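# Set block flat on rack rails, rope onto table

## Task

Put the block so it rests flat across both of the rack's rails. A rope currently drapes over the table's edge; by the end, no part of the rope may hang beyond the table.

## Robot and tools

Robot: two arms, left_arm and right_arm, each with a five-finger hand (the left hand mirrors the right). Calibrated bases in the scene frame: left_arm at (-0.019, +0.434, 0) m, right_arm at (-0.042, -0.350, 0) m, both nearly unrotated. A camera stand sits behind the arms. Loose objects may get brief outside nudges.

Frame: the scene frame has its origin at table-top height, midway between the nominal bases; +z is up, +x points out over the table, +y toward left_arm. Reported positions (metres), quaternions (wxyz) and velocities use this frame and may be off by a few centimetres.

Hand point: a point fixed to the palm, 0.05 m in front of it and 0.15 m out from the wrist face. Its +z runs along straight fingers, +y out of the palm, +x across the palm (away from the thumb on the right hand, toward it on the left). Straight fingertips extend 0.06 to 0.07 m past it. Thumb turned in front of the palm plus fingers can hold objects about 0.035 to 0.065 m thick, or a handle down to 0.025 m. A wrist bracket on the little-finger side can strike things, and with fingers level the wrist may hang up to 0.11 m (palm down) or 0.23 m (palm up) below the point.

Row layout (used by execute_actions and move): exactly 28 numbers, each in [-1, 1], always for both arms. Order: left_arm dx, dy, dz, rx, ry, rz; left hand thumb_turn, thumb_bend, index, middle, ring, little, force_limit, speed; then the same 14 for right_arm.
- Pose numbers are offsets, not poses: they measure from that arm's Hand target as it stood when the action or move began, along scene axes. 1.0 equals 0.6 m for dx/dy/dz and 180 degrees for rx/ry/rz; rx, ry, rz form one rotation vector applied about the Hand target's position. All six at 0 re-requests the current Hand target. Sending the same offset again moves further. Commanded orientation is clipped to 32 degrees from the measured one per control step.
- Hand motor numbers are absolute targets: -1 open/straight, +1 closed (thumb_turn +1 puts the thumb opposite the fingers). force_limit maps -1..+1 linearly to roughly 0..10 N at the fingertip (0..15 N for the two thumb motors). speed rises from almost zero at -1 to full at +0.48 and stays full above. No value means 'unchanged': repeat the last eight numbers you sent for that hand; if you have sent none yet, use its hand_measured six values plus hand_force_limit and hand_speed. For a gentle grip close at speed -0.94 or below. To squeeze harder, raise force_limit and send a more closed target; to loosen, send a target more open than hand_measured.

Tools:
- execute_actions(actions, cameras): actions is a list; each action is up to 15 rows, one per 1/30 s step; a short action keeps its final row for the remaining steps. Every row in an action counts from that action's start pose. Images come only when actions is empty or cameras is given.
- move(target, speed, blend, stop_force, zero, blocking, cameras): target is one 28-number row or a list of up to 15 rows, every row offset from the same starting Hand targets. Paths are straight and all end together, capped at 10 s. speed: top speed in m/s, 0.002 to 3.6 (default 0.25; turning limited to twice that in rad/s), one value or one per target. blend: corner rounding in m for lists (0 = stop at each). stop_force: 3 to 120 N, one value for both arms; an arm's path ends when its wrist sensor feels that much push against its travel. Not reliable when the hand rotates, and leave it out when backing off a contact. In a list with stop_force, give every row the same hand numbers. zero (only with stop_force): true re-zeroes moving arms first; false keeps the last zero. blocking=false returns early and cannot be combined with stop_force. The result adds a 'move:' line: done (within 3 mm and 2 degrees), off_target, moving, held or fault, plus limits=paced (pose clipped) or limits=held (steps withheld). Paths do not avoid obstacles; avoid routing a hand close to its own base.
- wait(seconds 0 to 10): arms keep their last command; a running move continues.
- stop(): brakes the running move.
- zoom_image(camera, region): camera is cam_high, cam_left_wrist or cam_right_wrist; region [x0, y0, x1, y1] in pixels from the top-left, at most 504 by 504, on that camera's newest image.
- show_instructions(): shows the reference pages.
- zero_wrist_force(arm): arm is left_arm or right_arm; subtracts the current wrist reading from later ones and from stop_force.
- finished_scene(scene): ends the current scene; scene is its number (the last figure of each result). Irreversible.

Results: per arm end_effector_position, end_effector_quat_wxyz, velocities, Hand target (the commanded pose offsets build on), joint positions and torques, Wrist force/Wrist torque in the hand's own axes plus a peak line, hand_measured, hand_stopped_by (moving, target, force, stalled, fault) and hand_load_n, all three in motor order. A dropped grip shows as hand_load_n near 0. Joint velocities 'within noise' means the arm is still. MOTOR HOT appears at 70 °C. A hand point often rests short of its Hand target; the next command re-asks for it, and remaining gaps should be sent as an offset.

Cameras: cam_high 504x504 pinhole; cam_left_wrist and cam_right_wrist 672x504 fisheye.

Avoid: letting anything fall from the table or leaving it off it; dropping or releasing moving parts; fast impacts. Arms are stiff: aiming even slightly beyond a firm contact can trigger a fault stop (force near 150 N on any part, or joint torque at 141 N m for the big joints, 26.3 N m for wrist joints), braking that arm for 10 s. Never let the arms or hands touch or grip each other. Overloading fingers harms them. Motors at 85 °C cause a 30 to 60 s brake; avoid long stretched or loaded holds. Any arm stop is costly.

Each tool is called after "Call:" in YAML: its name, and indented under it one key for each argument.

Reference images:

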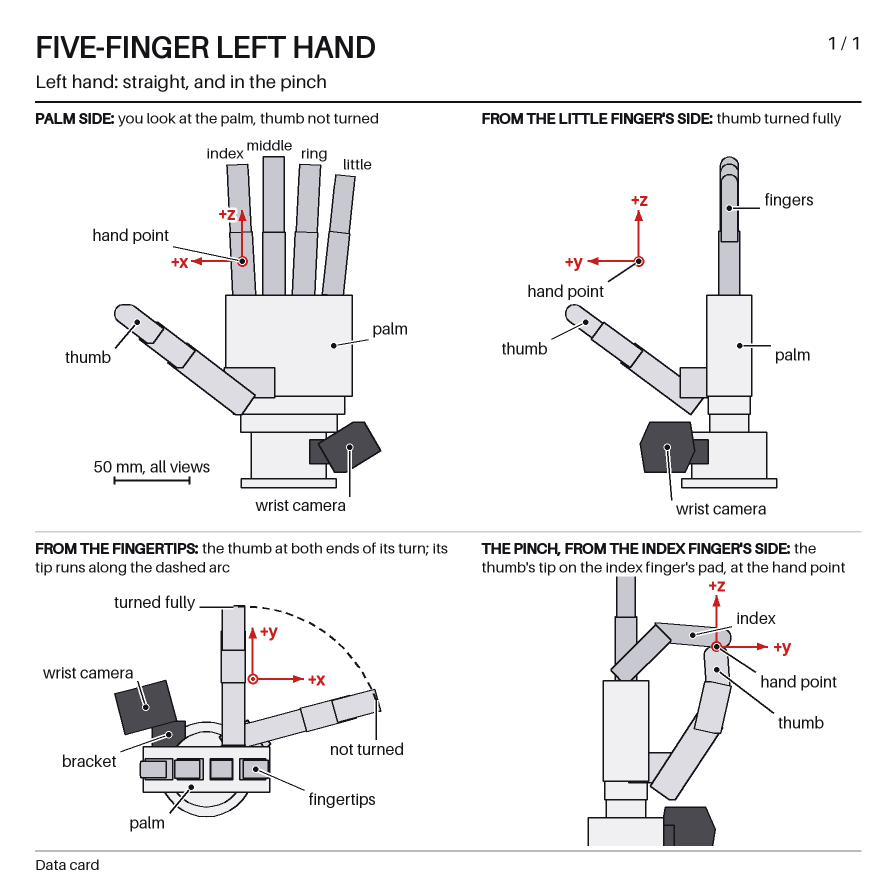

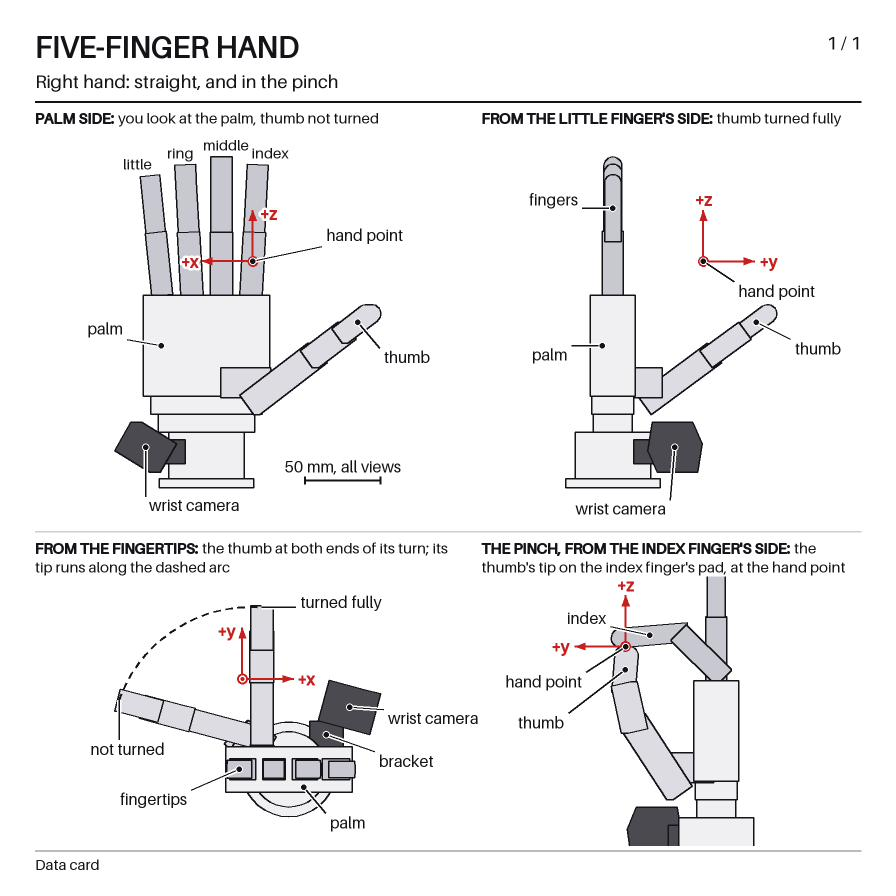

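## Session

Call:
execute_actions:
  actions: []
  cameras: ["all"]

Scene clock: 0.00 s.
left_arm: end_effector_position=(+0.4225, +0.0656, +0.3490) hand_measured=(-1.000, -1.000, -1.000, -1.000, -1.000, -1.000) hand_load_n=(+0.0, +0.0, +0.0, +0.0, +0.0, +0.0) hand_stopped_by=(target, target, target, target, target, target) hand_force_limit=0.00 hand_speed=-0.80 end_effector_quat_wxyz=(-0.095, +0.758, +0.221, -0.606) | right_arm: end_effector_position=(+0.6711, -0.2926, +0.3668) hand_measured=(-1.000, -1.000, -1.000, -1.000, -1.000, -1.000) hand_load_n=(+0.0, +0.0, +0.0, +0.0, +0.0, +0.0) hand_stopped_by=(target, target, target, target, target, target) hand_force_limit=0.00 hand_speed=-0.80 end_effector_quat_wxyz=(-0.485, +0.766, +0.266, +0.328)
Joint positions: left_arm=[2.887 -2.542 -0.692 0.358 -1.217 1.037] | right_arm=[-0.466 -0.693 0.636 2.114 0.363 0.128]
Joint velocities: within noise
Joint torques (N m): no reading
Motor temperatures (°C): left_arm=[34 37 36 38 38 35] | right_arm=[31 35 27 39 40 35]
Wrist force (N): no reading
Wrist torque (N m): no reading
Wrist force, peak (N): no reading
Hand target: left_arm +0.4225, +0.0656, +0.3490; -0.095, +0.758, +0.221, -0.606 | right_arm +0.6711, -0.2926, +0.3668; -0.485, +0.766, +0.266, +0.328

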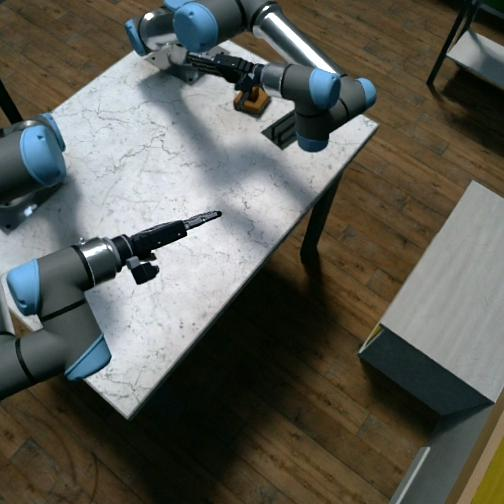

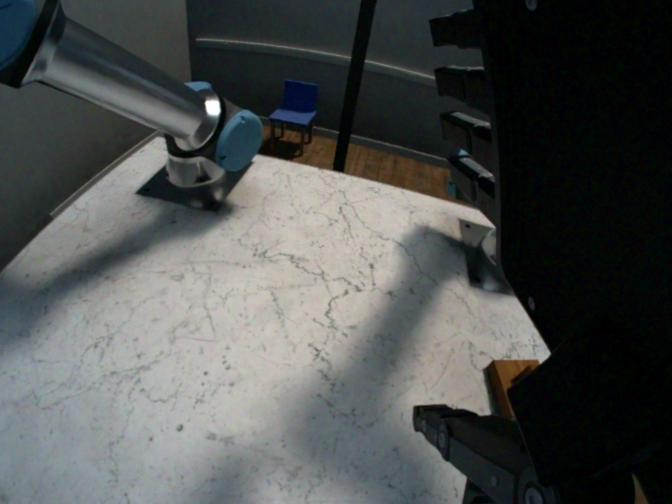

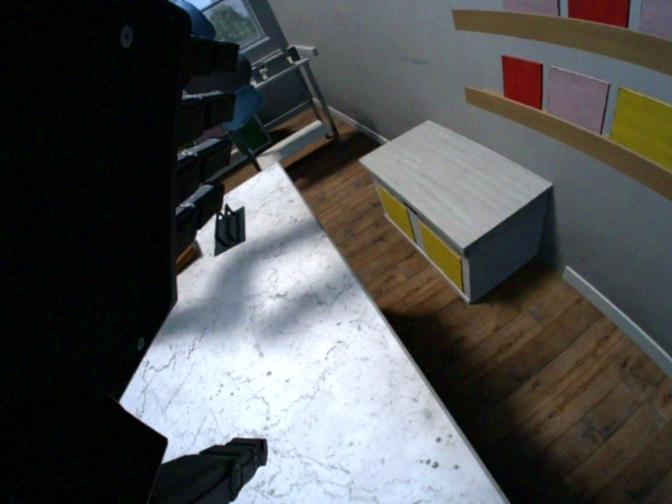

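Call:
zoom_image:
  camera: "cam_high"
  region: [200, 40, 320, 160]

Scaled by 4.200 from the camera's 504x504 image, which has a finer 720x720 frame.

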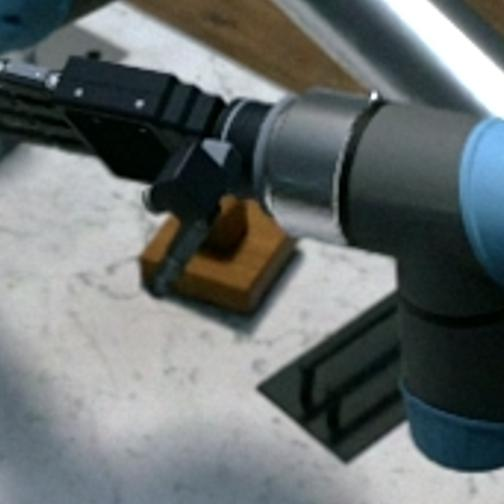

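Call:
move:
  target: [0.0992,0.3607,-0.082,0.3239,-0.1306,0.1435,-1,-1,-1,-1,-1,-1,0,-0.8,0,0,0,0,0,0,-1,-1,-1,-1,-1,-1,0,-0.8]
  speed: 0.35
  cameras: ["cam_high", "cam_left_wrist"]

Call:
zoom_image:
  camera: "cam_left_wrist"
  region: [190, 100, 510, 420]

Call:
zoom_image:
  camera: "cam_high"
  region: [200, 30, 320, 150]

Scene clock: 25.40 s.
left_arm: end_effector_position=(+0.4820, +0.2819, +0.2998) hand_measured=(-1.000, -1.000, -1.000, -1.000, -1.000, -1.000) hand_load_n=(+0.0, +0.0, +0.0, +0.0, +0.0, +0.0) hand_stopped_by=(target, target, target, target, target, target) hand_force_limit=0.00 hand_speed=-0.80 end_effector_quat_wxyz=(-0.271, +0.653, +0.653, -0.271) | right_arm: end_effector_position=(+0.6711, -0.2926, +0.3668) hand_measured=(-1.000, -1.000, -1.000, -1.000, -1.000, -1.000) hand_load_n=(+0.0, +0.0, +0.0, +0.0, +0.0, +0.0) hand_stopped_by=(target, target, target, target, target, target) hand_force_limit=0.00 hand_speed=-0.80 end_effector_quat_wxyz=(-0.485, +0.766, +0.266, +0.328)
Joint positions: left_arm=[3.047 -2.446 -0.66 0.751 -1.516 -0.055] | right_arm=[-0.466 -0.693 0.636 2.114 0.363 0.128]
Joint torques (N m): left_arm=[11.65 63.65 9.64 -1.03 -1.41 -1.12] | right_arm=[0.31 -53.79 -19.24 2.65 -1.31 0.18]
Wrist force (N): left_arm=[-1.2 0.2 -0.5] | right_arm=[0.0 -0.1 0.0]
Wrist torque (N m): left_arm=[0.05 0.06 -0.01] | right_arm=[-0.01 -0.01 0.00]
Wrist force, peak (N): left_arm=[-1.3 0.2 -0.3] | right_arm=[-0.4 0.4 0.0]
Hand target: left_arm +0.4820, +0.2820, +0.2998; -0.271, +0.653, +0.654, -0.270 | right_arm +0.6711, -0.2926, +0.3668; -0.485, +0.766, +0.266, +0.328
Off the commanded pose: left_arm 0.000 m, 0 deg | right_arm 0.000 m, 0 deg.
move: done
Images, in order (width x height): cam_high 504x504, cam_left_wrist 672x504.

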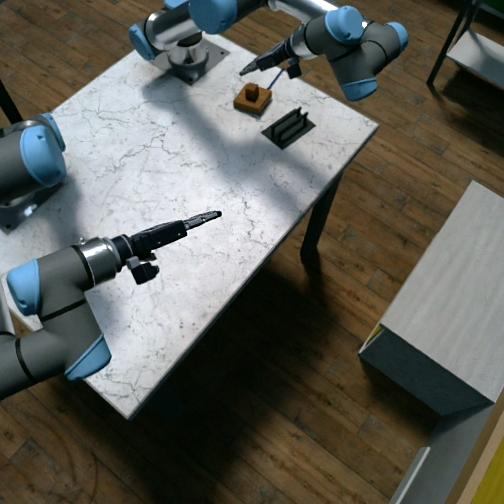

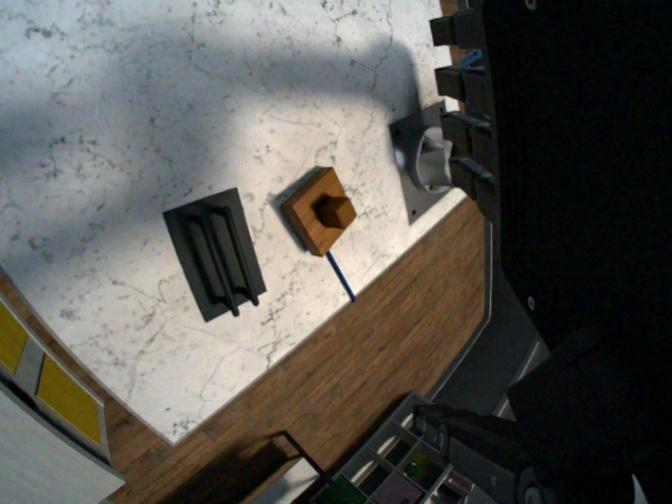

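Scaled by 1.575 from the camera's 672x504 image, which has a finer 960x720 frame.

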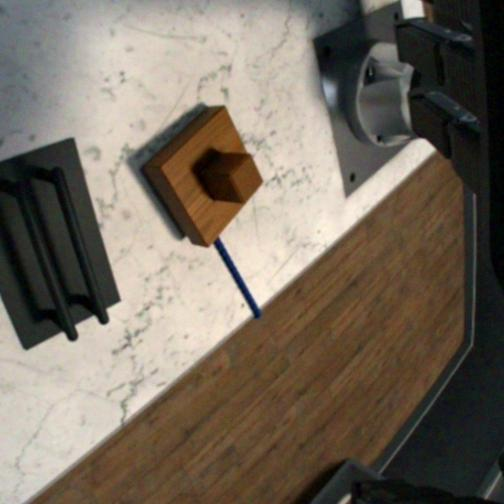

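Scaled by 4.200 from the camera's 504x504 image, which has a finer 720x720 frame.

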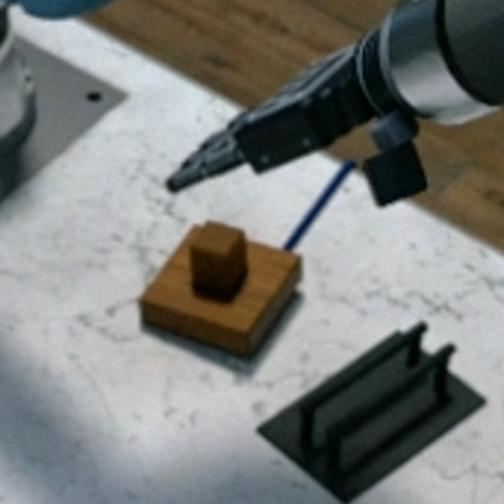

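Call:
zoom_image:
  camera: "cam_left_wrist"
  region: [270, 155, 380, 315]

Call:
zoom_image:
  camera: "cam_high"
  region: [230, 60, 300, 130]

Scaled by 3.150 from the camera's 672x504 image, which has a finer 960x720 frame.

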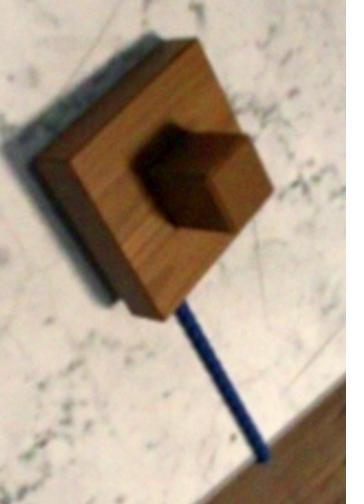

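Scaled by 7.200 from the camera's 504x504 image, which has a finer 720x720 frame.

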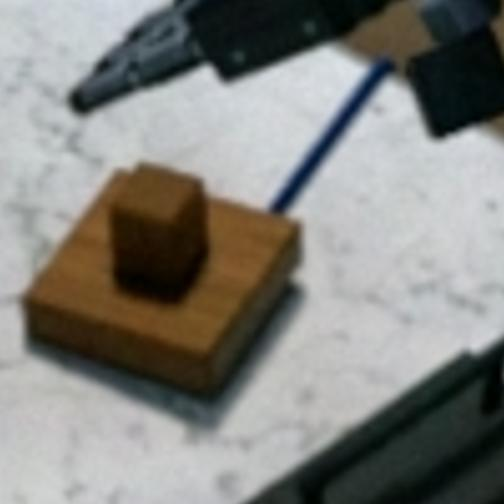

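Call:
move:
  target: [-0.3317,0.4583,-0.3,0.0069,-0.0832,0.0524,1,-1,0.3,0.3,1,1,0,0.3,0,0,0,0,0,0,-1,-1,-1,-1,-1,-1,0,-0.8]
  speed: 0.25
  cameras: ["cam_high", "cam_left_wrist"]

Call:
zoom_image:
  camera: "cam_left_wrist"
  region: [140, 80, 480, 420]

Scene clock: 163.03 s.
left_arm: end_effector_position=(+0.2830, +0.5569, +0.1198) hand_measured=(+1.000, -1.000, +0.300, +0.300, +1.000, +1.000) hand_load_n=(+0.0, +0.0, +0.0, +0.0, +0.0, +0.0) hand_stopped_by=(target, target, target, target, target, target) hand_force_limit=0.00 hand_speed=0.30 end_effector_quat_wxyz=(-0.167, +0.624, +0.737, -0.197) | right_arm: end_effector_position=(+0.6711, -0.2926, +0.3668) hand_measured=(-1.000, -1.000, -1.000, -1.000, -1.000, -1.000) hand_load_n=(+0.0, +0.0, +0.0, +0.0, +0.0, +0.0) hand_stopped_by=(target, target, target, target, target, target) hand_force_limit=0.00 hand_speed=-0.80 end_effector_quat_wxyz=(-0.485, +0.766, +0.266, +0.328)
Joint positions: left_arm=[3.739 -1.927 -1.873 1.75 -1.79 0.395] | right_arm=[-0.466 -0.693 0.636 2.114 0.363 0.128]
Joint torques (N m): left_arm=[12.25 39.01 5.11 -0.91 -1.81 1.83] | right_arm=[-0.19 -53.7 -19.3 2.67 -1.21 0.17]
Wrist force (N): left_arm=[-1.3 -0.1 -0.3] | right_arm=[-0.2 0.1 0.2]
Wrist torque (N m): left_arm=[0.02 0.08 -0.19] | right_arm=[0.00 0.02 -0.01]
Wrist force, peak (N): left_arm=[-1.9 -0.1 -1.2] | right_arm=[-0.3 0.0 0.5]
Hand target: left_arm +0.2830, +0.5570, +0.1198; -0.167, +0.624, +0.737, -0.197 | right_arm +0.6711, -0.2926, +0.3668; -0.485, +0.766, +0.266, +0.328
Off the commanded pose: left_arm 0.000 m, 0 deg | right_arm 0.000 m, 0 deg.
move: done
Images, in order (width x height): cam_high 504x504, cam_left_wrist 672x504.

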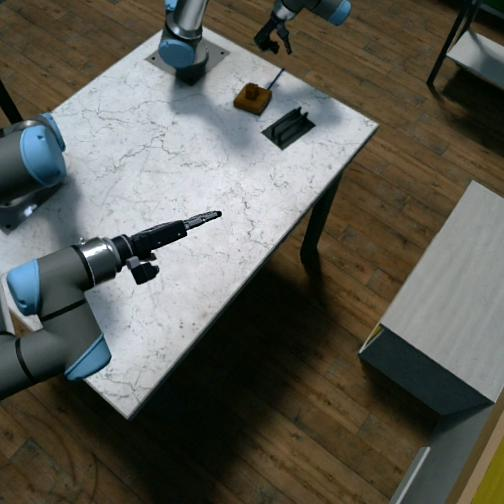

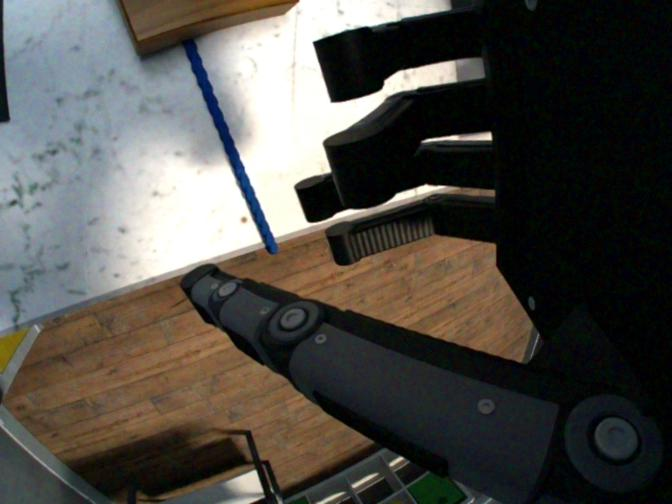

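Scaled by 1.482 from the camera's 672x504 image, which has a finer 960x720 frame.

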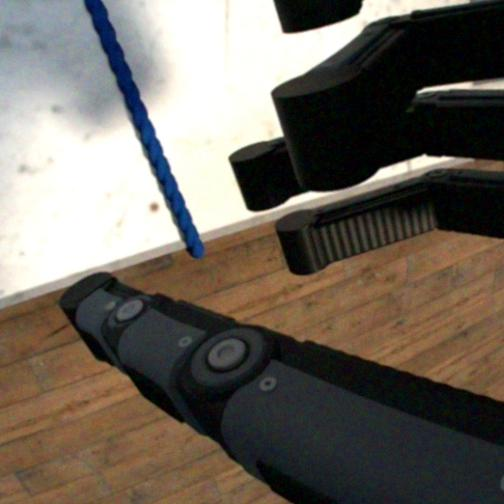

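Call:
move:
  target: [0,0,-0.15,0,0,0,1,-1,0.3,0.3,1,1,0,0.3,0,0,0,0,0,0,-1,-1,-1,-1,-1,-1,0,-0.8]
  speed: 0.15
  cameras: []

Call:
move:
  target: [0,0,-0.06,0,0,0,1,-1,0.3,0.3,1,1,0,0.3,0,0,0,0,0,0,-1,-1,-1,-1,-1,-1,0,-0.8]
  speed: 0.02
  stop_force: 3
  cameras: ["cam_high", "cam_left_wrist"]

Call:
zoom_image:
  camera: "cam_left_wrist"
  region: [140, 80, 480, 420]

Scene clock: 177.37 s.
left_arm: end_effector_position=(+0.2830, +0.5569, +0.0299) hand_measured=(+1.000, -1.000, +0.300, +0.300, +1.000, +1.000) hand_load_n=(+0.0, +0.0, +0.0, +0.0, +0.0, +0.0) hand_stopped_by=(target, target, target, target, target, target) hand_force_limit=0.00 hand_speed=0.30 end_effector_quat_wxyz=(-0.167, +0.624, +0.737, -0.197) | right_arm: end_effector_position=(+0.6711, -0.2926, +0.3668) hand_measured=(-1.000, -1.000, -1.000, -1.000, -1.000, -1.000) hand_load_n=(+0.0, +0.0, +0.0, +0.0, +0.0, +0.0) hand_stopped_by=(target, target, target, target, target, target) hand_force_limit=0.00 hand_speed=-0.80 end_effector_quat_wxyz=(-0.485, +0.766, +0.266, +0.328)
Joint positions: left_arm=[3.74 -2.083 -1.938 1.971 -1.79 0.395] | right_arm=[-0.466 -0.693 0.636 2.114 0.363 0.128]
Joint torques (N m): left_arm=[-3.94 27.5 2.29 -1.02 -1.89 1.74] | right_arm=[0.26 -53.74 -18.64 2.59 -1.12 0.1]
Wrist force (N): left_arm=[-1.0 0.2 -0.4] | right_arm=[-0.2 -0.1 -0.1]
Wrist torque (N m): left_arm=[0.07 0.03 -0.21] | right_arm=[0.00 0.02 -0.01]
Wrist force, peak (N): left_arm=[-1.3 -0.8 -0.8] | right_arm=[0.2 0.4 0.1]
Hand target: left_arm +0.2830, +0.5570, +0.0298; -0.167, +0.624, +0.737, -0.197 | right_arm +0.6711, -0.2926, +0.3668; -0.485, +0.766, +0.266, +0.328
Off the commanded pose: left_arm 0.000 m, 0 deg | right_arm 0.000 m, 0 deg.
move: done
No camera images: "cameras" was empty.

Scene clock: 179.60 s.
left_arm: end_effector_position=(+0.2829, +0.5569, +0.0091) hand_measured=(+1.000, -1.000, +0.300, +0.300, +1.000, +1.000) hand_load_n=(+0.0, +0.0, +0.0, -3.0, +0.0, +0.0) hand_stopped_by=(target, target, target, target, target, target) hand_force_limit=0.00 hand_speed=0.30 end_effector_quat_wxyz=(-0.167, +0.624, +0.737, -0.197) | right_arm: end_effector_position=(+0.6711, -0.2926, +0.3668) hand_measured=(-1.000, -1.000, -1.000, -1.000, -1.000, -1.000) hand_load_n=(+0.0, +0.0, +0.0, +0.0, +0.0, +0.0) hand_stopped_by=(target, target, target, target, target, target) hand_force_limit=0.00 hand_speed=-0.80 end_effector_quat_wxyz=(-0.485, +0.766, +0.266, +0.328)
Joint positions: left_arm=[3.74 -2.124 -1.946 2.02 -1.79 0.395] | right_arm=[-0.466 -0.693 0.636 2.114 0.363 0.128]
Joint torques (N m): left_arm=[7.3 41.82 16.27 -4.82 1.24 1.2] | right_arm=[-0.26 -54.13 -19.12 2.67 -1.27 0.19]
Wrist force (N): left_arm=[-1.1 -0.2 -2.4] | right_arm=[-0.2 0.1 0.1]
Wrist torque (N m): left_arm=[-0.01 -0.04 -0.17] | right_arm=[0.02 0.01 -0.01]
Wrist force, peak (N): left_arm=[-0.7 -11.0 -7.8] | right_arm=[-0.4 0.0 -0.2]
Hand target: left_arm +0.2829, +0.5569, +0.0091; -0.167, +0.624, +0.737, -0.197 (not the last commanded pose) | right_arm +0.6711, -0.2926, +0.3668; -0.485, +0.766, +0.266, +0.328
Off the commanded pose: left_arm 0.015 m, 0 deg | right_arm 0.000 m, 0 deg.
move: contact (left_arm)
Images, in order (width x height): cam_high 504x504, cam_left_wrist 672x504.

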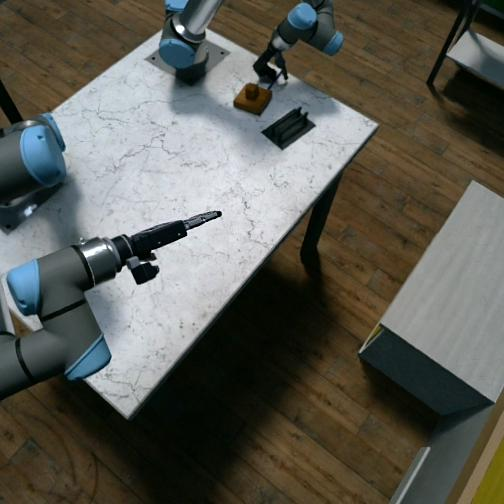

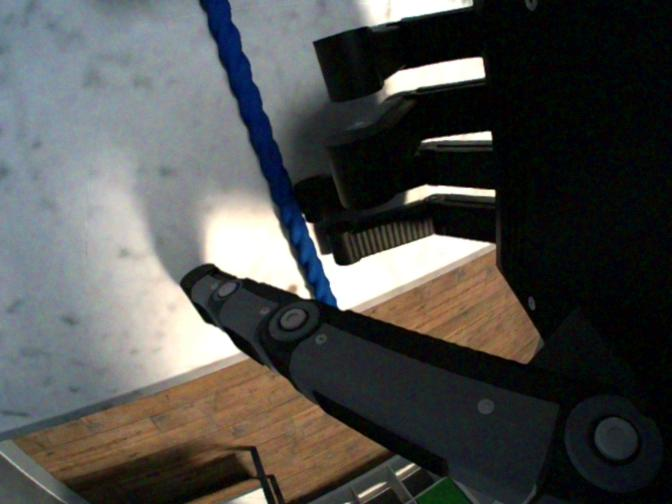

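Scaled by 1.482 from the camera's 672x504 image, which has a finer 960x720 frame.

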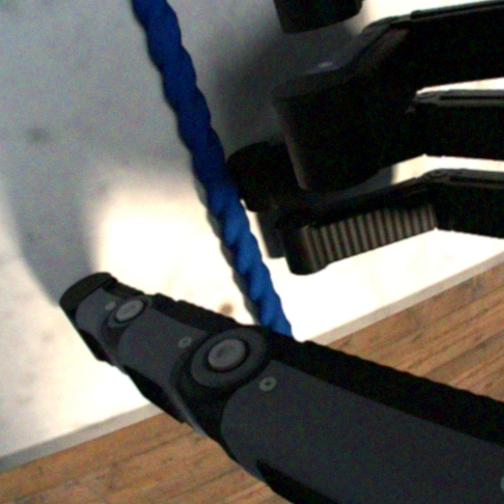

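Call:
move:
  target: [0,0,0.0017,0,0,0,1,0.1,0.3,0.3,1,1,-0.2,-0.9,0,0,0,0,0,0,-1,-1,-1,-1,-1,-1,0,-0.8]
  speed: 0.02
  cameras: ["cam_left_wrist"]

Call:
zoom_image:
  camera: "cam_left_wrist"
  region: [180, 80, 480, 380]

Scene clock: 190.83 s.
left_arm: end_effector_position=(+0.2829, +0.5569, +0.0101) hand_measured=(+1.000, -0.360, +0.300, +0.300, +1.000, +1.000) hand_load_n=(+2.0, +6.0, +0.0, +5.5, +0.0, +0.0) hand_stopped_by=(target, force, target, target, target, target) hand_force_limit=-0.20 hand_speed=-0.90 end_effector_quat_wxyz=(-0.167, +0.624, +0.737, -0.197) | right_arm: end_effector_position=(+0.6711, -0.2926, +0.3668) hand_measured=(-1.000, -1.000, -1.000, -1.000, -1.000, -1.000) hand_load_n=(+0.0, +0.0, +0.0, +0.0, +0.0, +0.0) hand_stopped_by=(target, target, target, target, target, target) hand_force_limit=0.00 hand_speed=-0.80 end_effector_quat_wxyz=(-0.485, +0.766, +0.266, +0.328)
Joint positions: left_arm=[3.74 -2.122 -1.946 2.018 -1.79 0.395] | right_arm=[-0.466 -0.693 0.636 2.114 0.363 0.128]
Joint torques (N m): left_arm=[-10.34 43.15 17.37 -4.69 1.38 0.19] | right_arm=[-0.05 -54.05 -18.36 2.6 -1.14 0.11]
Wrist force (N): left_arm=[-1.5 0.0 -0.6] | right_arm=[-0.2 0.0 0.1]
Wrist torque (N m): left_arm=[0.04 0.04 -0.19] | right_arm=[-0.01 0.03 -0.01]
Wrist force, peak (N): left_arm=[-1.6 -0.4 -2.6] | right_arm=[-0.5 0.1 -0.2]
Hand target: left_arm +0.2829, +0.5569, +0.0101; -0.167, +0.624, +0.737, -0.197 | right_arm +0.6711, -0.2926, +0.3668; -0.485, +0.766, +0.266, +0.328
Off the commanded pose: left_arm 0.000 m, 0 deg | right_arm 0.000 m, 0 deg.
move: done
Images, in order (width x height): cam_left_wrist 672x504.

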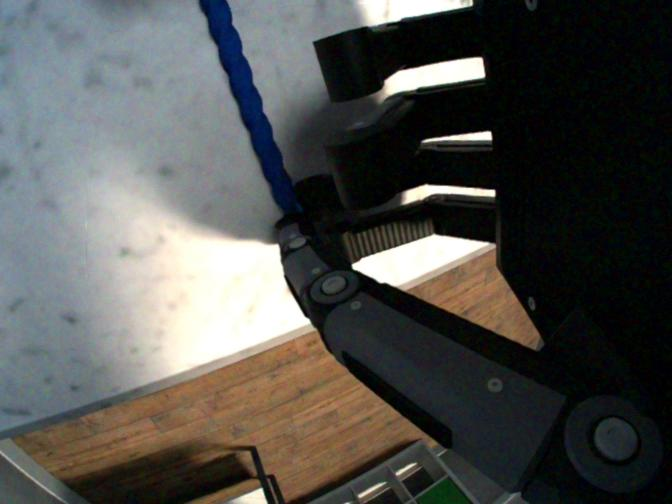

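Scaled by 1.680 from the camera's 672x504 image, which has a finer 960x720 frame.

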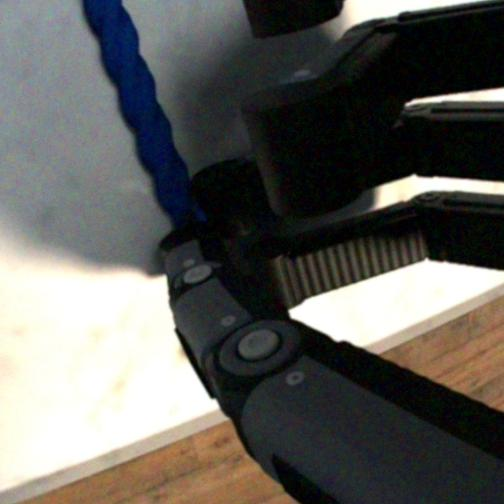

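Call:
move:
  target: [0,0,0,0,0,0,1,0.15,0.3,0.3,1,1,0.15,-0.94,0,0,0,0,0,0,-1,-1,-1,-1,-1,-1,0,-0.8]
  speed: 0.02
  cameras: []

Call:
move:
  target: [0,0,0.05,0,0,0,1,0.15,0.3,0.3,1,1,0.15,-0.94,0,0,0,0,0,0,-1,-1,-1,-1,-1,-1,0,-0.8]
  speed: 0.06
  cameras: ["cam_left_wrist","cam_high"]

Call:
zoom_image:
  camera: "cam_left_wrist"
  region: [180, 80, 480, 380]

Scene clock: 199.53 s.
left_arm: end_effector_position=(+0.2829, +0.5569, +0.0101) hand_measured=(+1.000, -0.344, +0.300, +0.300, +1.000, +1.000) hand_load_n=(+2.5, +8.5, +0.0, +7.5, +0.0, +0.0) hand_stopped_by=(target, force, target, target, target, target) hand_force_limit=0.15 hand_speed=-0.94 end_effector_quat_wxyz=(-0.167, +0.624, +0.737, -0.197) | right_arm: end_effector_position=(+0.6711, -0.2926, +0.3668) hand_measured=(-1.000, -1.000, -1.000, -1.000, -1.000, -1.000) hand_load_n=(+0.0, +0.0, +0.0, +0.0, +0.0, +0.0) hand_stopped_by=(target, target, target, target, target, target) hand_force_limit=0.00 hand_speed=-0.80 end_effector_quat_wxyz=(-0.485, +0.766, +0.266, +0.328)
Joint positions: left_arm=[3.74 -2.122 -1.946 2.018 -1.79 0.395] | right_arm=[-0.466 -0.693 0.636 2.114 0.363 0.128]
Joint torques (N m): left_arm=[-10.09 40.36 16.23 -3.99 0.51 0.19] | right_arm=[0.32 -54.24 -18.56 2.59 -1.05 0.12]
Wrist force (N): left_arm=[-1.6 -0.3 -0.9] | right_arm=[0.0 0.2 0.0]
Wrist torque (N m): left_arm=[0.00 0.03 -0.18] | right_arm=[0.02 0.00 0.00]
Wrist force, peak (N): left_arm=[-1.7 -0.1 -0.9] | right_arm=[-0.2 0.5 0.2]
Hand target: left_arm +0.2829, +0.5569, +0.0101; -0.167, +0.624, +0.737, -0.197 | right_arm +0.6711, -0.2926, +0.3668; -0.485, +0.766, +0.266, +0.328
Off the commanded pose: left_arm 0.000 m, 0 deg | right_arm 0.000 m, 0 deg.
move: done
No camera images: "cameras" was empty.

Scene clock: 200.57 s.
left_arm: end_effector_position=(+0.2829, +0.5569, +0.0400) hand_measured=(+1.000, -0.344, +0.300, +0.300, +1.000, +1.000) hand_load_n=(+2.5, +8.0, +0.0, +8.0, +0.0, +0.0) hand_stopped_by=(target, force, target, target, target, target) hand_force_limit=0.15 hand_speed=-0.94 end_effector_quat_wxyz=(-0.167, +0.624, +0.737, -0.197) | right_arm: end_effector_position=(+0.6711, -0.2926, +0.3668) hand_measured=(-1.000, -1.000, -1.000, -1.000, -1.000, -1.000) hand_load_n=(+0.0, +0.0, +0.0, +0.0, +0.0, +0.0) hand_stopped_by=(target, target, target, target, target, target) hand_force_limit=0.00 hand_speed=-0.80 end_effector_quat_wxyz=(-0.485, +0.766, +0.266, +0.328)
Joint positions: left_arm=[3.74 -2.064 -1.933 1.947 -1.79 0.395] | right_arm=[-0.466 -0.693 0.636 2.114 0.363 0.128]
Joint torques (N m): left_arm=[-5.55 42.11 18.92 -4.93 -1.14 1.56] | right_arm=[0.21 -54.97 -18.37 2.67 -1.11 0.2]
Wrist force (N): left_arm=[-1.5 0.1 0.1] | right_arm=[-0.2 -0.1 0.0]
Wrist torque (N m): left_arm=[0.02 0.05 -0.19] | right_arm=[-0.01 0.03 -0.01]
Wrist force, peak (N): left_arm=[-1.7 -0.3 -0.4] | right_arm=[-0.4 0.1 0.1]
Hand target: left_arm +0.2829, +0.5569, +0.0401; -0.167, +0.624, +0.737, -0.197 | right_arm +0.6711, -0.2926, +0.3668; -0.485, +0.766, +0.266, +0.328
Off the commanded pose: left_arm 0.000 m, 0 deg | right_arm 0.000 m, 0 deg.
move: done
Images, in order (width x height): cam_high 504x504, cam_left_wrist 672x504.

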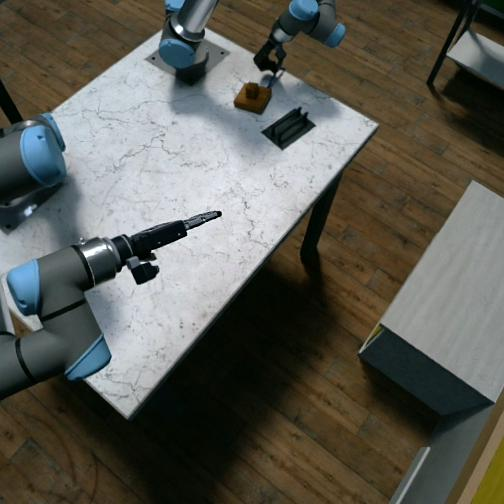

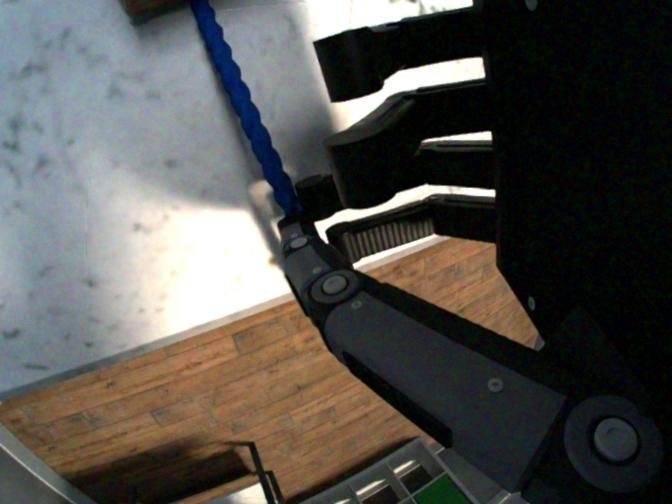

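Scaled by 1.680 from the camera's 672x504 image, which has a finer 960x720 frame.

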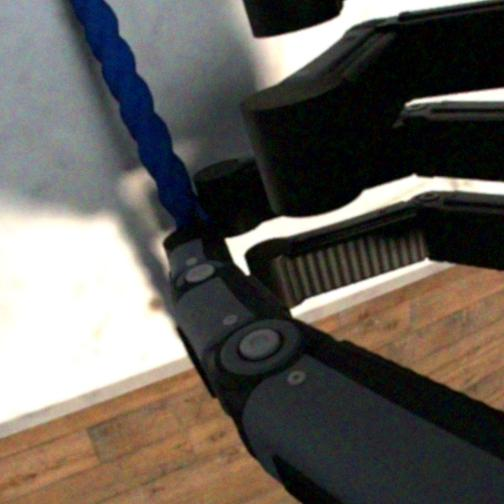

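Call:
move:
  target:
    - [-0.08,-0.07,0.07,0,0,0,1,0.15,0.3,0.3,1,1,0.15,-0.94,0,0,0,0,0,0,-1,-1,-1,-1,-1,-1,0,-0.8]
    - [-0.113,-0.2115,0.07,0,0,0,1,0.15,0.3,0.3,1,1,0.15,-0.94,0,0,0,0,0,0,-1,-1,-1,-1,-1,-1,0,-0.8]
  speed: 0.12
  blend: [0.03,0]
  cameras: ["cam_left_wrist","cam_high"]

Call:
zoom_image:
  camera: "cam_high"
  region: [210, 30, 320, 140]

Scene clock: 212.17 s.
left_arm: end_effector_position=(+0.2151, +0.4301, +0.0821) hand_measured=(+1.000, -0.344, +0.300, +0.300, +1.000, +1.000) hand_load_n=(+2.0, +7.5, +0.0, +7.0, +0.0, +0.0) hand_stopped_by=(target, force, target, target, target, target) hand_force_limit=0.15 hand_speed=-0.94 end_effector_quat_wxyz=(-0.167, +0.624, +0.737, -0.197) | right_arm: end_effector_position=(+0.6711, -0.2926, +0.3668) hand_measured=(-1.000, -1.000, -1.000, -1.000, -1.000, -1.000) hand_load_n=(+0.0, +0.0, +0.0, +0.0, +0.0, +0.0) hand_stopped_by=(target, target, target, target, target, target) hand_force_limit=0.00 hand_speed=-0.80 end_effector_quat_wxyz=(-0.485, +0.766, +0.266, +0.328)
Joint positions: left_arm=[3.495 -1.829 -2.158 1.902 -1.673 0.177] | right_arm=[-0.466 -0.693 0.636 2.114 0.363 0.128]
Joint torques (N m): left_arm=[-11.64 28.84 11.11 -5.08 1.8 -0.96] | right_arm=[-0.56 -55.04 -17.67 2.48 -0.94 0.15]
Wrist force (N): left_arm=[-0.5 0.6 -0.1] | right_arm=[-0.2 -0.1 0.0]
Wrist torque (N m): left_arm=[0.07 0.00 -0.06] | right_arm=[-0.01 0.02 -0.02]
Wrist force, peak (N): left_arm=[-1.9 0.5 0.2] | right_arm=[-0.3 -0.1 0.4]
Hand target: left_arm +0.2151, +0.4300, +0.0821; -0.167, +0.624, +0.737, -0.197 | right_arm +0.6711, -0.2926, +0.3668; -0.485, +0.766, +0.266, +0.328
Off the commanded pose: left_arm 0.000 m, 0 deg | right_arm 0.000 m, 0 deg.
move: done
Images, in order (width x height): cam_high 504x504, cam_left_wrist 672x504.

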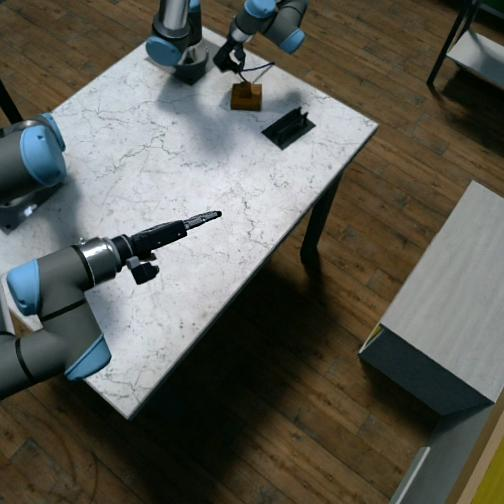

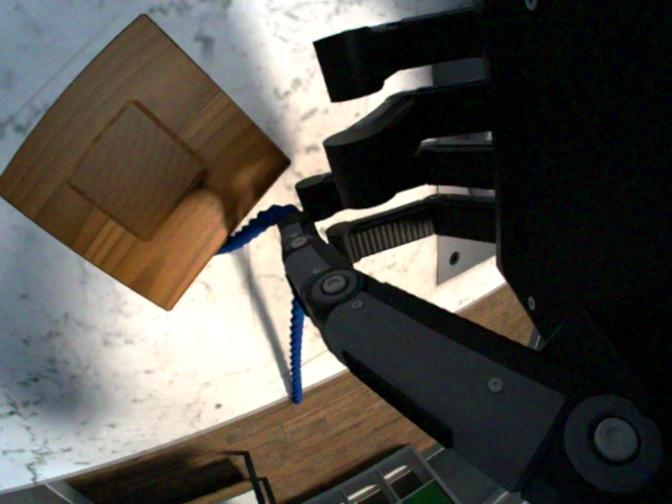

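Scaled by 4.582 from the camera's 504x504 image, which has a finer 720x720 frame.

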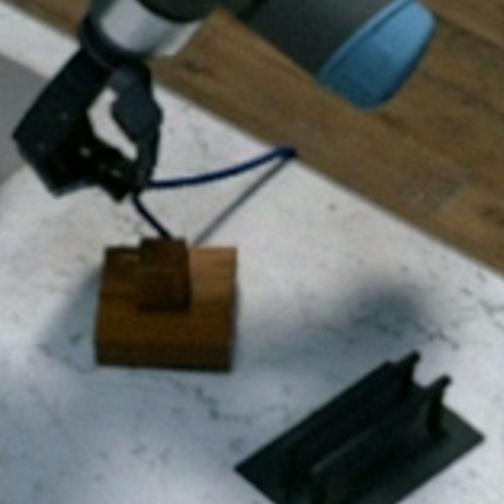

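Call:
zoom_image:
  camera: "cam_left_wrist"
  region: [150, 140, 350, 420]

Scaled by 1.800 from the camera's 672x504 image, which has a finer 960x720 frame.

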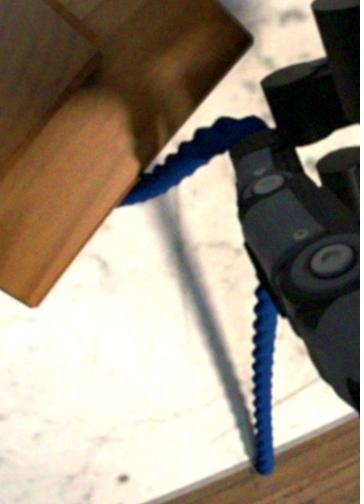

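Call:
move:
  target: [-0.01,-0.16,0.01,0,0,0,1,0.15,0.3,0.3,1,1,0.15,-0.94,0,0,0,0,0,0,-1,-1,-1,-1,-1,-1,0,-0.8]
  speed: 0.1
  cameras: ["cam_left_wrist","cam_high"]

Call:
zoom_image:
  camera: "cam_high"
  region: [200, 30, 310, 140]

Scene clock: 227.40 s.
left_arm: end_effector_position=(+0.2091, +0.3341, +0.0881) hand_measured=(+1.000, -0.344, +0.300, +0.300, +1.000, +1.000) hand_load_n=(+2.5, +7.0, +0.0, +7.0, +0.0, +0.0) hand_stopped_by=(target, force, target, target, target, target) hand_force_limit=0.15 hand_speed=-0.94 end_effector_quat_wxyz=(-0.167, +0.624, +0.737, -0.197) | right_arm: end_effector_position=(+0.6711, -0.2926, +0.3668) hand_measured=(-1.000, -1.000, -1.000, -1.000, -1.000, -1.000) hand_load_n=(+0.0, +0.0, +0.0, +0.0, +0.0, +0.0) hand_stopped_by=(target, target, target, target, target, target) hand_force_limit=0.00 hand_speed=-0.80 end_effector_quat_wxyz=(-0.485, +0.766, +0.266, +0.328)
Joint positions: left_arm=[3.175 -1.849 -2.109 1.867 -1.513 -0.101] | right_arm=[-0.466 -0.693 0.636 2.114 0.363 0.128]
Joint torques (N m): left_arm=[-12.15 17.3 19.28 -4.98 1.53 -1.22] | right_arm=[0.09 -55.69 -17.62 2.36 -0.73 0.1]
Wrist force (N): left_arm=[-0.6 0.4 -0.4] | right_arm=[-0.2 0.1 -0.2]
Wrist torque (N m): left_arm=[0.03 0.00 -0.07] | right_arm=[0.03 0.04 -0.01]
Wrist force, peak (N): left_arm=[-1.2 0.3 -0.3] | right_arm=[-0.5 -0.2 -0.3]
Hand target: left_arm +0.2091, +0.3340, +0.0881; -0.167, +0.624, +0.737, -0.197 | right_arm +0.6711, -0.2926, +0.3668; -0.485, +0.766, +0.266, +0.328
Off the commanded pose: left_arm 0.000 m, 0 deg | right_arm 0.000 m, 0 deg.
move: done
Images, in order (width x height): cam_high 504x504, cam_left_wrist 672x504.

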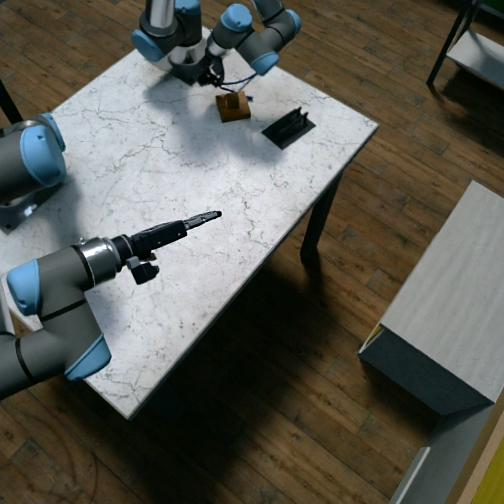

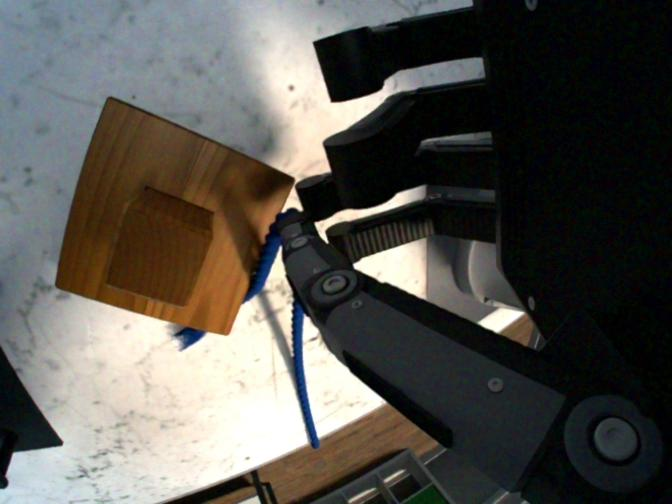

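Scaled by 4.582 from the camera's 504x504 image, which has a finer 720x720 frame.

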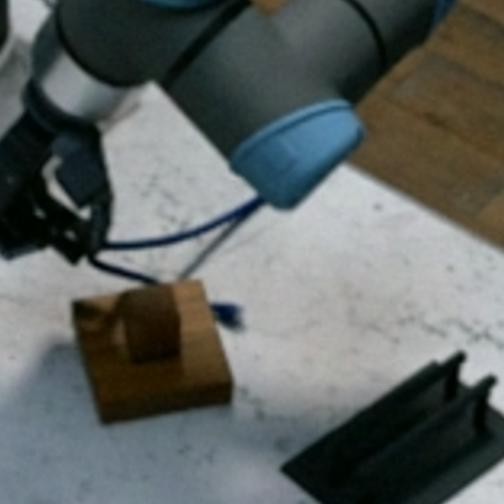

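Call:
move:
  target: [0.01,-0.2,0.01,0,0,0,1,0.15,0.3,0.3,1,1,0.15,-0.94,0,0,0,0,0,0,-1,-1,-1,-1,-1,-1,0,-0.8]
  speed: 0.1
  cameras: ["cam_left_wrist","cam_high"]

Call:
zoom_image:
  camera: "cam_high"
  region: [190, 30, 310, 150]

Scene clock: 236.33 s.
left_arm: end_effector_position=(+0.2151, +0.2142, +0.0941) hand_measured=(+1.000, -0.344, +0.300, +0.300, +1.000, +1.000) hand_load_n=(+2.0, +6.5, +0.0, +7.0, +0.0, +0.0) hand_stopped_by=(target, force, target, target, target, target) hand_force_limit=0.15 hand_speed=-0.94 end_effector_quat_wxyz=(-0.167, +0.624, +0.737, -0.197) end_effector_velocity=(+0.000, -0.001, +0.000) end_effector_angular_velocity=(+0.002, +0.001, +0.001) | right_arm: end_effector_position=(+0.6711, -0.2926, +0.3668) hand_measured=(-1.000, -1.000, -1.000, -1.000, -1.000, -1.000) hand_load_n=(+0.0, +0.0, +0.0, +0.0, +0.0, +0.0) hand_stopped_by=(target, target, target, target, target, target) hand_force_limit=0.00 hand_speed=-0.80 end_effector_quat_wxyz=(-0.485, +0.766, +0.266, +0.328)
Joint positions: left_arm=[2.818 -1.965 -1.9 1.819 -1.342 -0.417] | right_arm=[-0.466 -0.693 0.636 2.114 0.363 0.128]
Joint velocities: left_arm=[-0.004 -0.002 0.003 -0.001 0.001 -0.005] | right_arm=[within noise]
Joint torques (N m): left_arm=[-10.72 25.95 20.51 -4.94 1.94 -1.12] | right_arm=[0.2 -56 -17.2 2.37 -0.75 0.19]
Wrist force (N): left_arm=[-1.2 0.1 -0.3] | right_arm=[-0.3 0.3 0.0]
Wrist torque (N m): left_arm=[0.05 0.07 -0.05] | right_arm=[0.04 0.05 -0.01]
Wrist force, peak (N): left_arm=[-1.7 0.0 -0.3] | right_arm=[-0.5 -0.1 0.3]
Hand target: left_arm +0.2151, +0.2140, +0.0941; -0.167, +0.624, +0.737, -0.197 | right_arm +0.6711, -0.2926, +0.3668; -0.485, +0.766, +0.266, +0.328
Off the commanded pose: left_arm 0.000 m, 0 deg | right_arm 0.000 m, 0 deg.
move: done
Images, in order (width x height): cam_high 504x504, cam_left_wrist 672x504.

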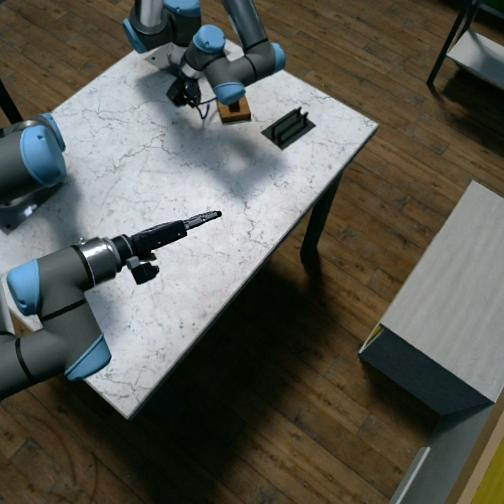

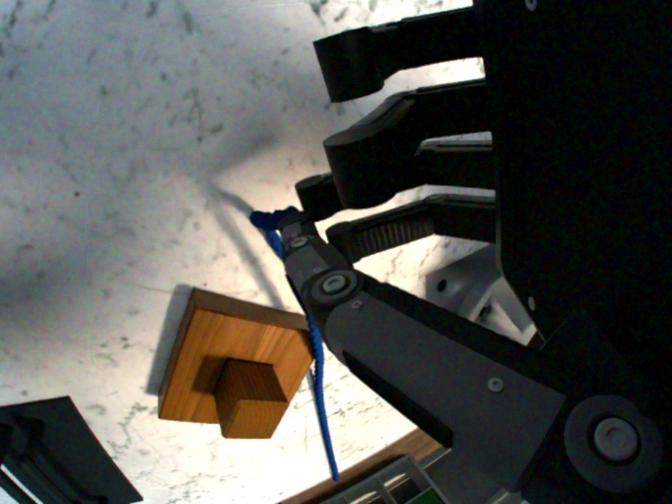

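Scaled by 4.200 from the camera's 504x504 image, which has a finer 720x720 frame.

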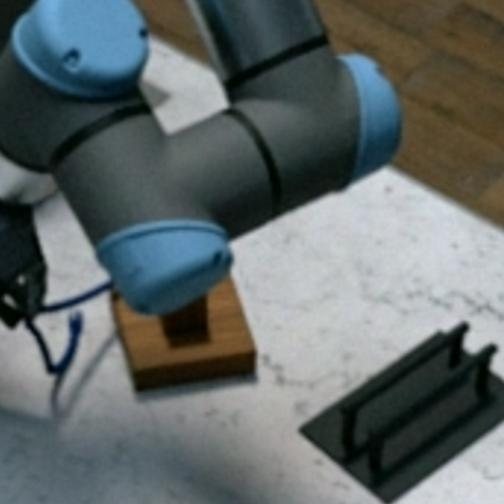

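Call:
move:
  target: [0.05,-0.36,0,0,0,0,1,0.15,0.3,0.3,1,1,0.15,-0.94,0,0,0,0,0,0,-1,-1,-1,-1,-1,-1,0,-0.8]
  speed: 0.12
  cameras: ["cam_left_wrist","cam_high"]

Call:
zoom_image:
  camera: "cam_high"
  region: [160, 30, 310, 180]

Scene clock: 244.07 s.
left_arm: end_effector_position=(+0.2451, -0.0019, +0.0941) hand_measured=(+1.000, -0.344, +0.300, +0.300, +1.000, +1.000) hand_load_n=(+2.0, +7.0, +0.0, +7.0, +0.0, +0.0) hand_stopped_by=(target, force, target, target, target, target) hand_force_limit=0.15 hand_speed=-0.94 end_effector_quat_wxyz=(-0.167, +0.624, +0.737, -0.197) | right_arm: end_effector_position=(+0.6711, -0.2926, +0.3668) hand_measured=(-1.000, -1.000, -1.000, -1.000, -1.000, -1.000) hand_load_n=(+0.0, +0.0, +0.0, +0.0, -0.5, +0.0) hand_stopped_by=(target, target, target, target, target, target) hand_force_limit=0.00 hand_speed=-0.80 end_effector_quat_wxyz=(-0.485, +0.766, +0.266, +0.328)
Joint positions: left_arm=[2.435 -2.324 -1.258 1.649 -1.184 -0.784] | right_arm=[-0.466 -0.693 0.636 2.114 0.363 0.128]
Joint torques (N m): left_arm=[-11.48 43.38 22.8 -4.8 2.16 -0.95] | right_arm=[0.24 -55.95 -16.99 2.39 -0.7 0.14]
Wrist force (N): left_arm=[-1.1 0.3 0.2] | right_arm=[0.0 -0.1 0.2]
Wrist torque (N m): left_arm=[0.03 0.08 -0.03] | right_arm=[-0.02 -0.01 -0.01]
Wrist force, peak (N): left_arm=[-1.9 0.0 -0.1] | right_arm=[-0.5 0.0 0.2]
Hand target: left_arm +0.2451, -0.0020, +0.0941; -0.167, +0.624, +0.737, -0.197 | right_arm +0.6711, -0.2926, +0.3668; -0.485, +0.766, +0.266, +0.328
Off the commanded pose: left_arm 0.000 m, 0 deg | right_arm 0.000 m, 0 deg.
move: done
Images, in order (width x height): cam_high 504x504, cam_left_wrist 672x504.

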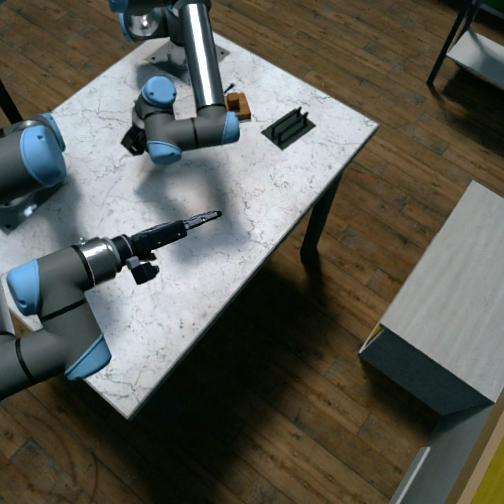

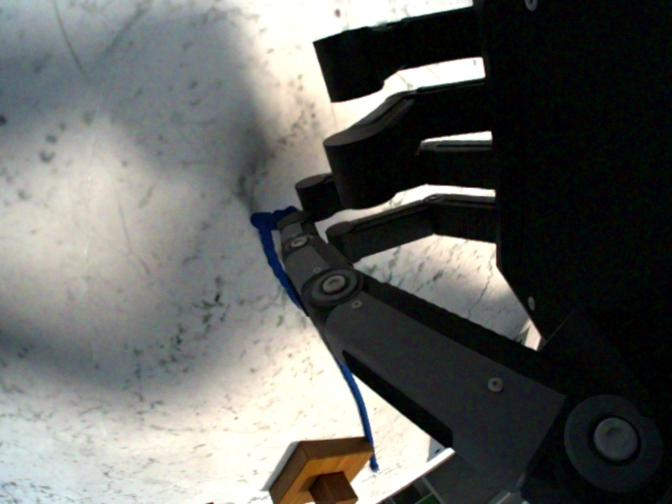

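Scaled by 3.360 from the camera's 504x504 image, which has a finer 720x720 frame.

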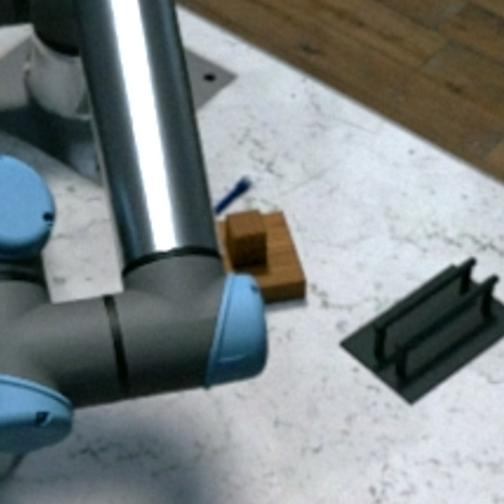

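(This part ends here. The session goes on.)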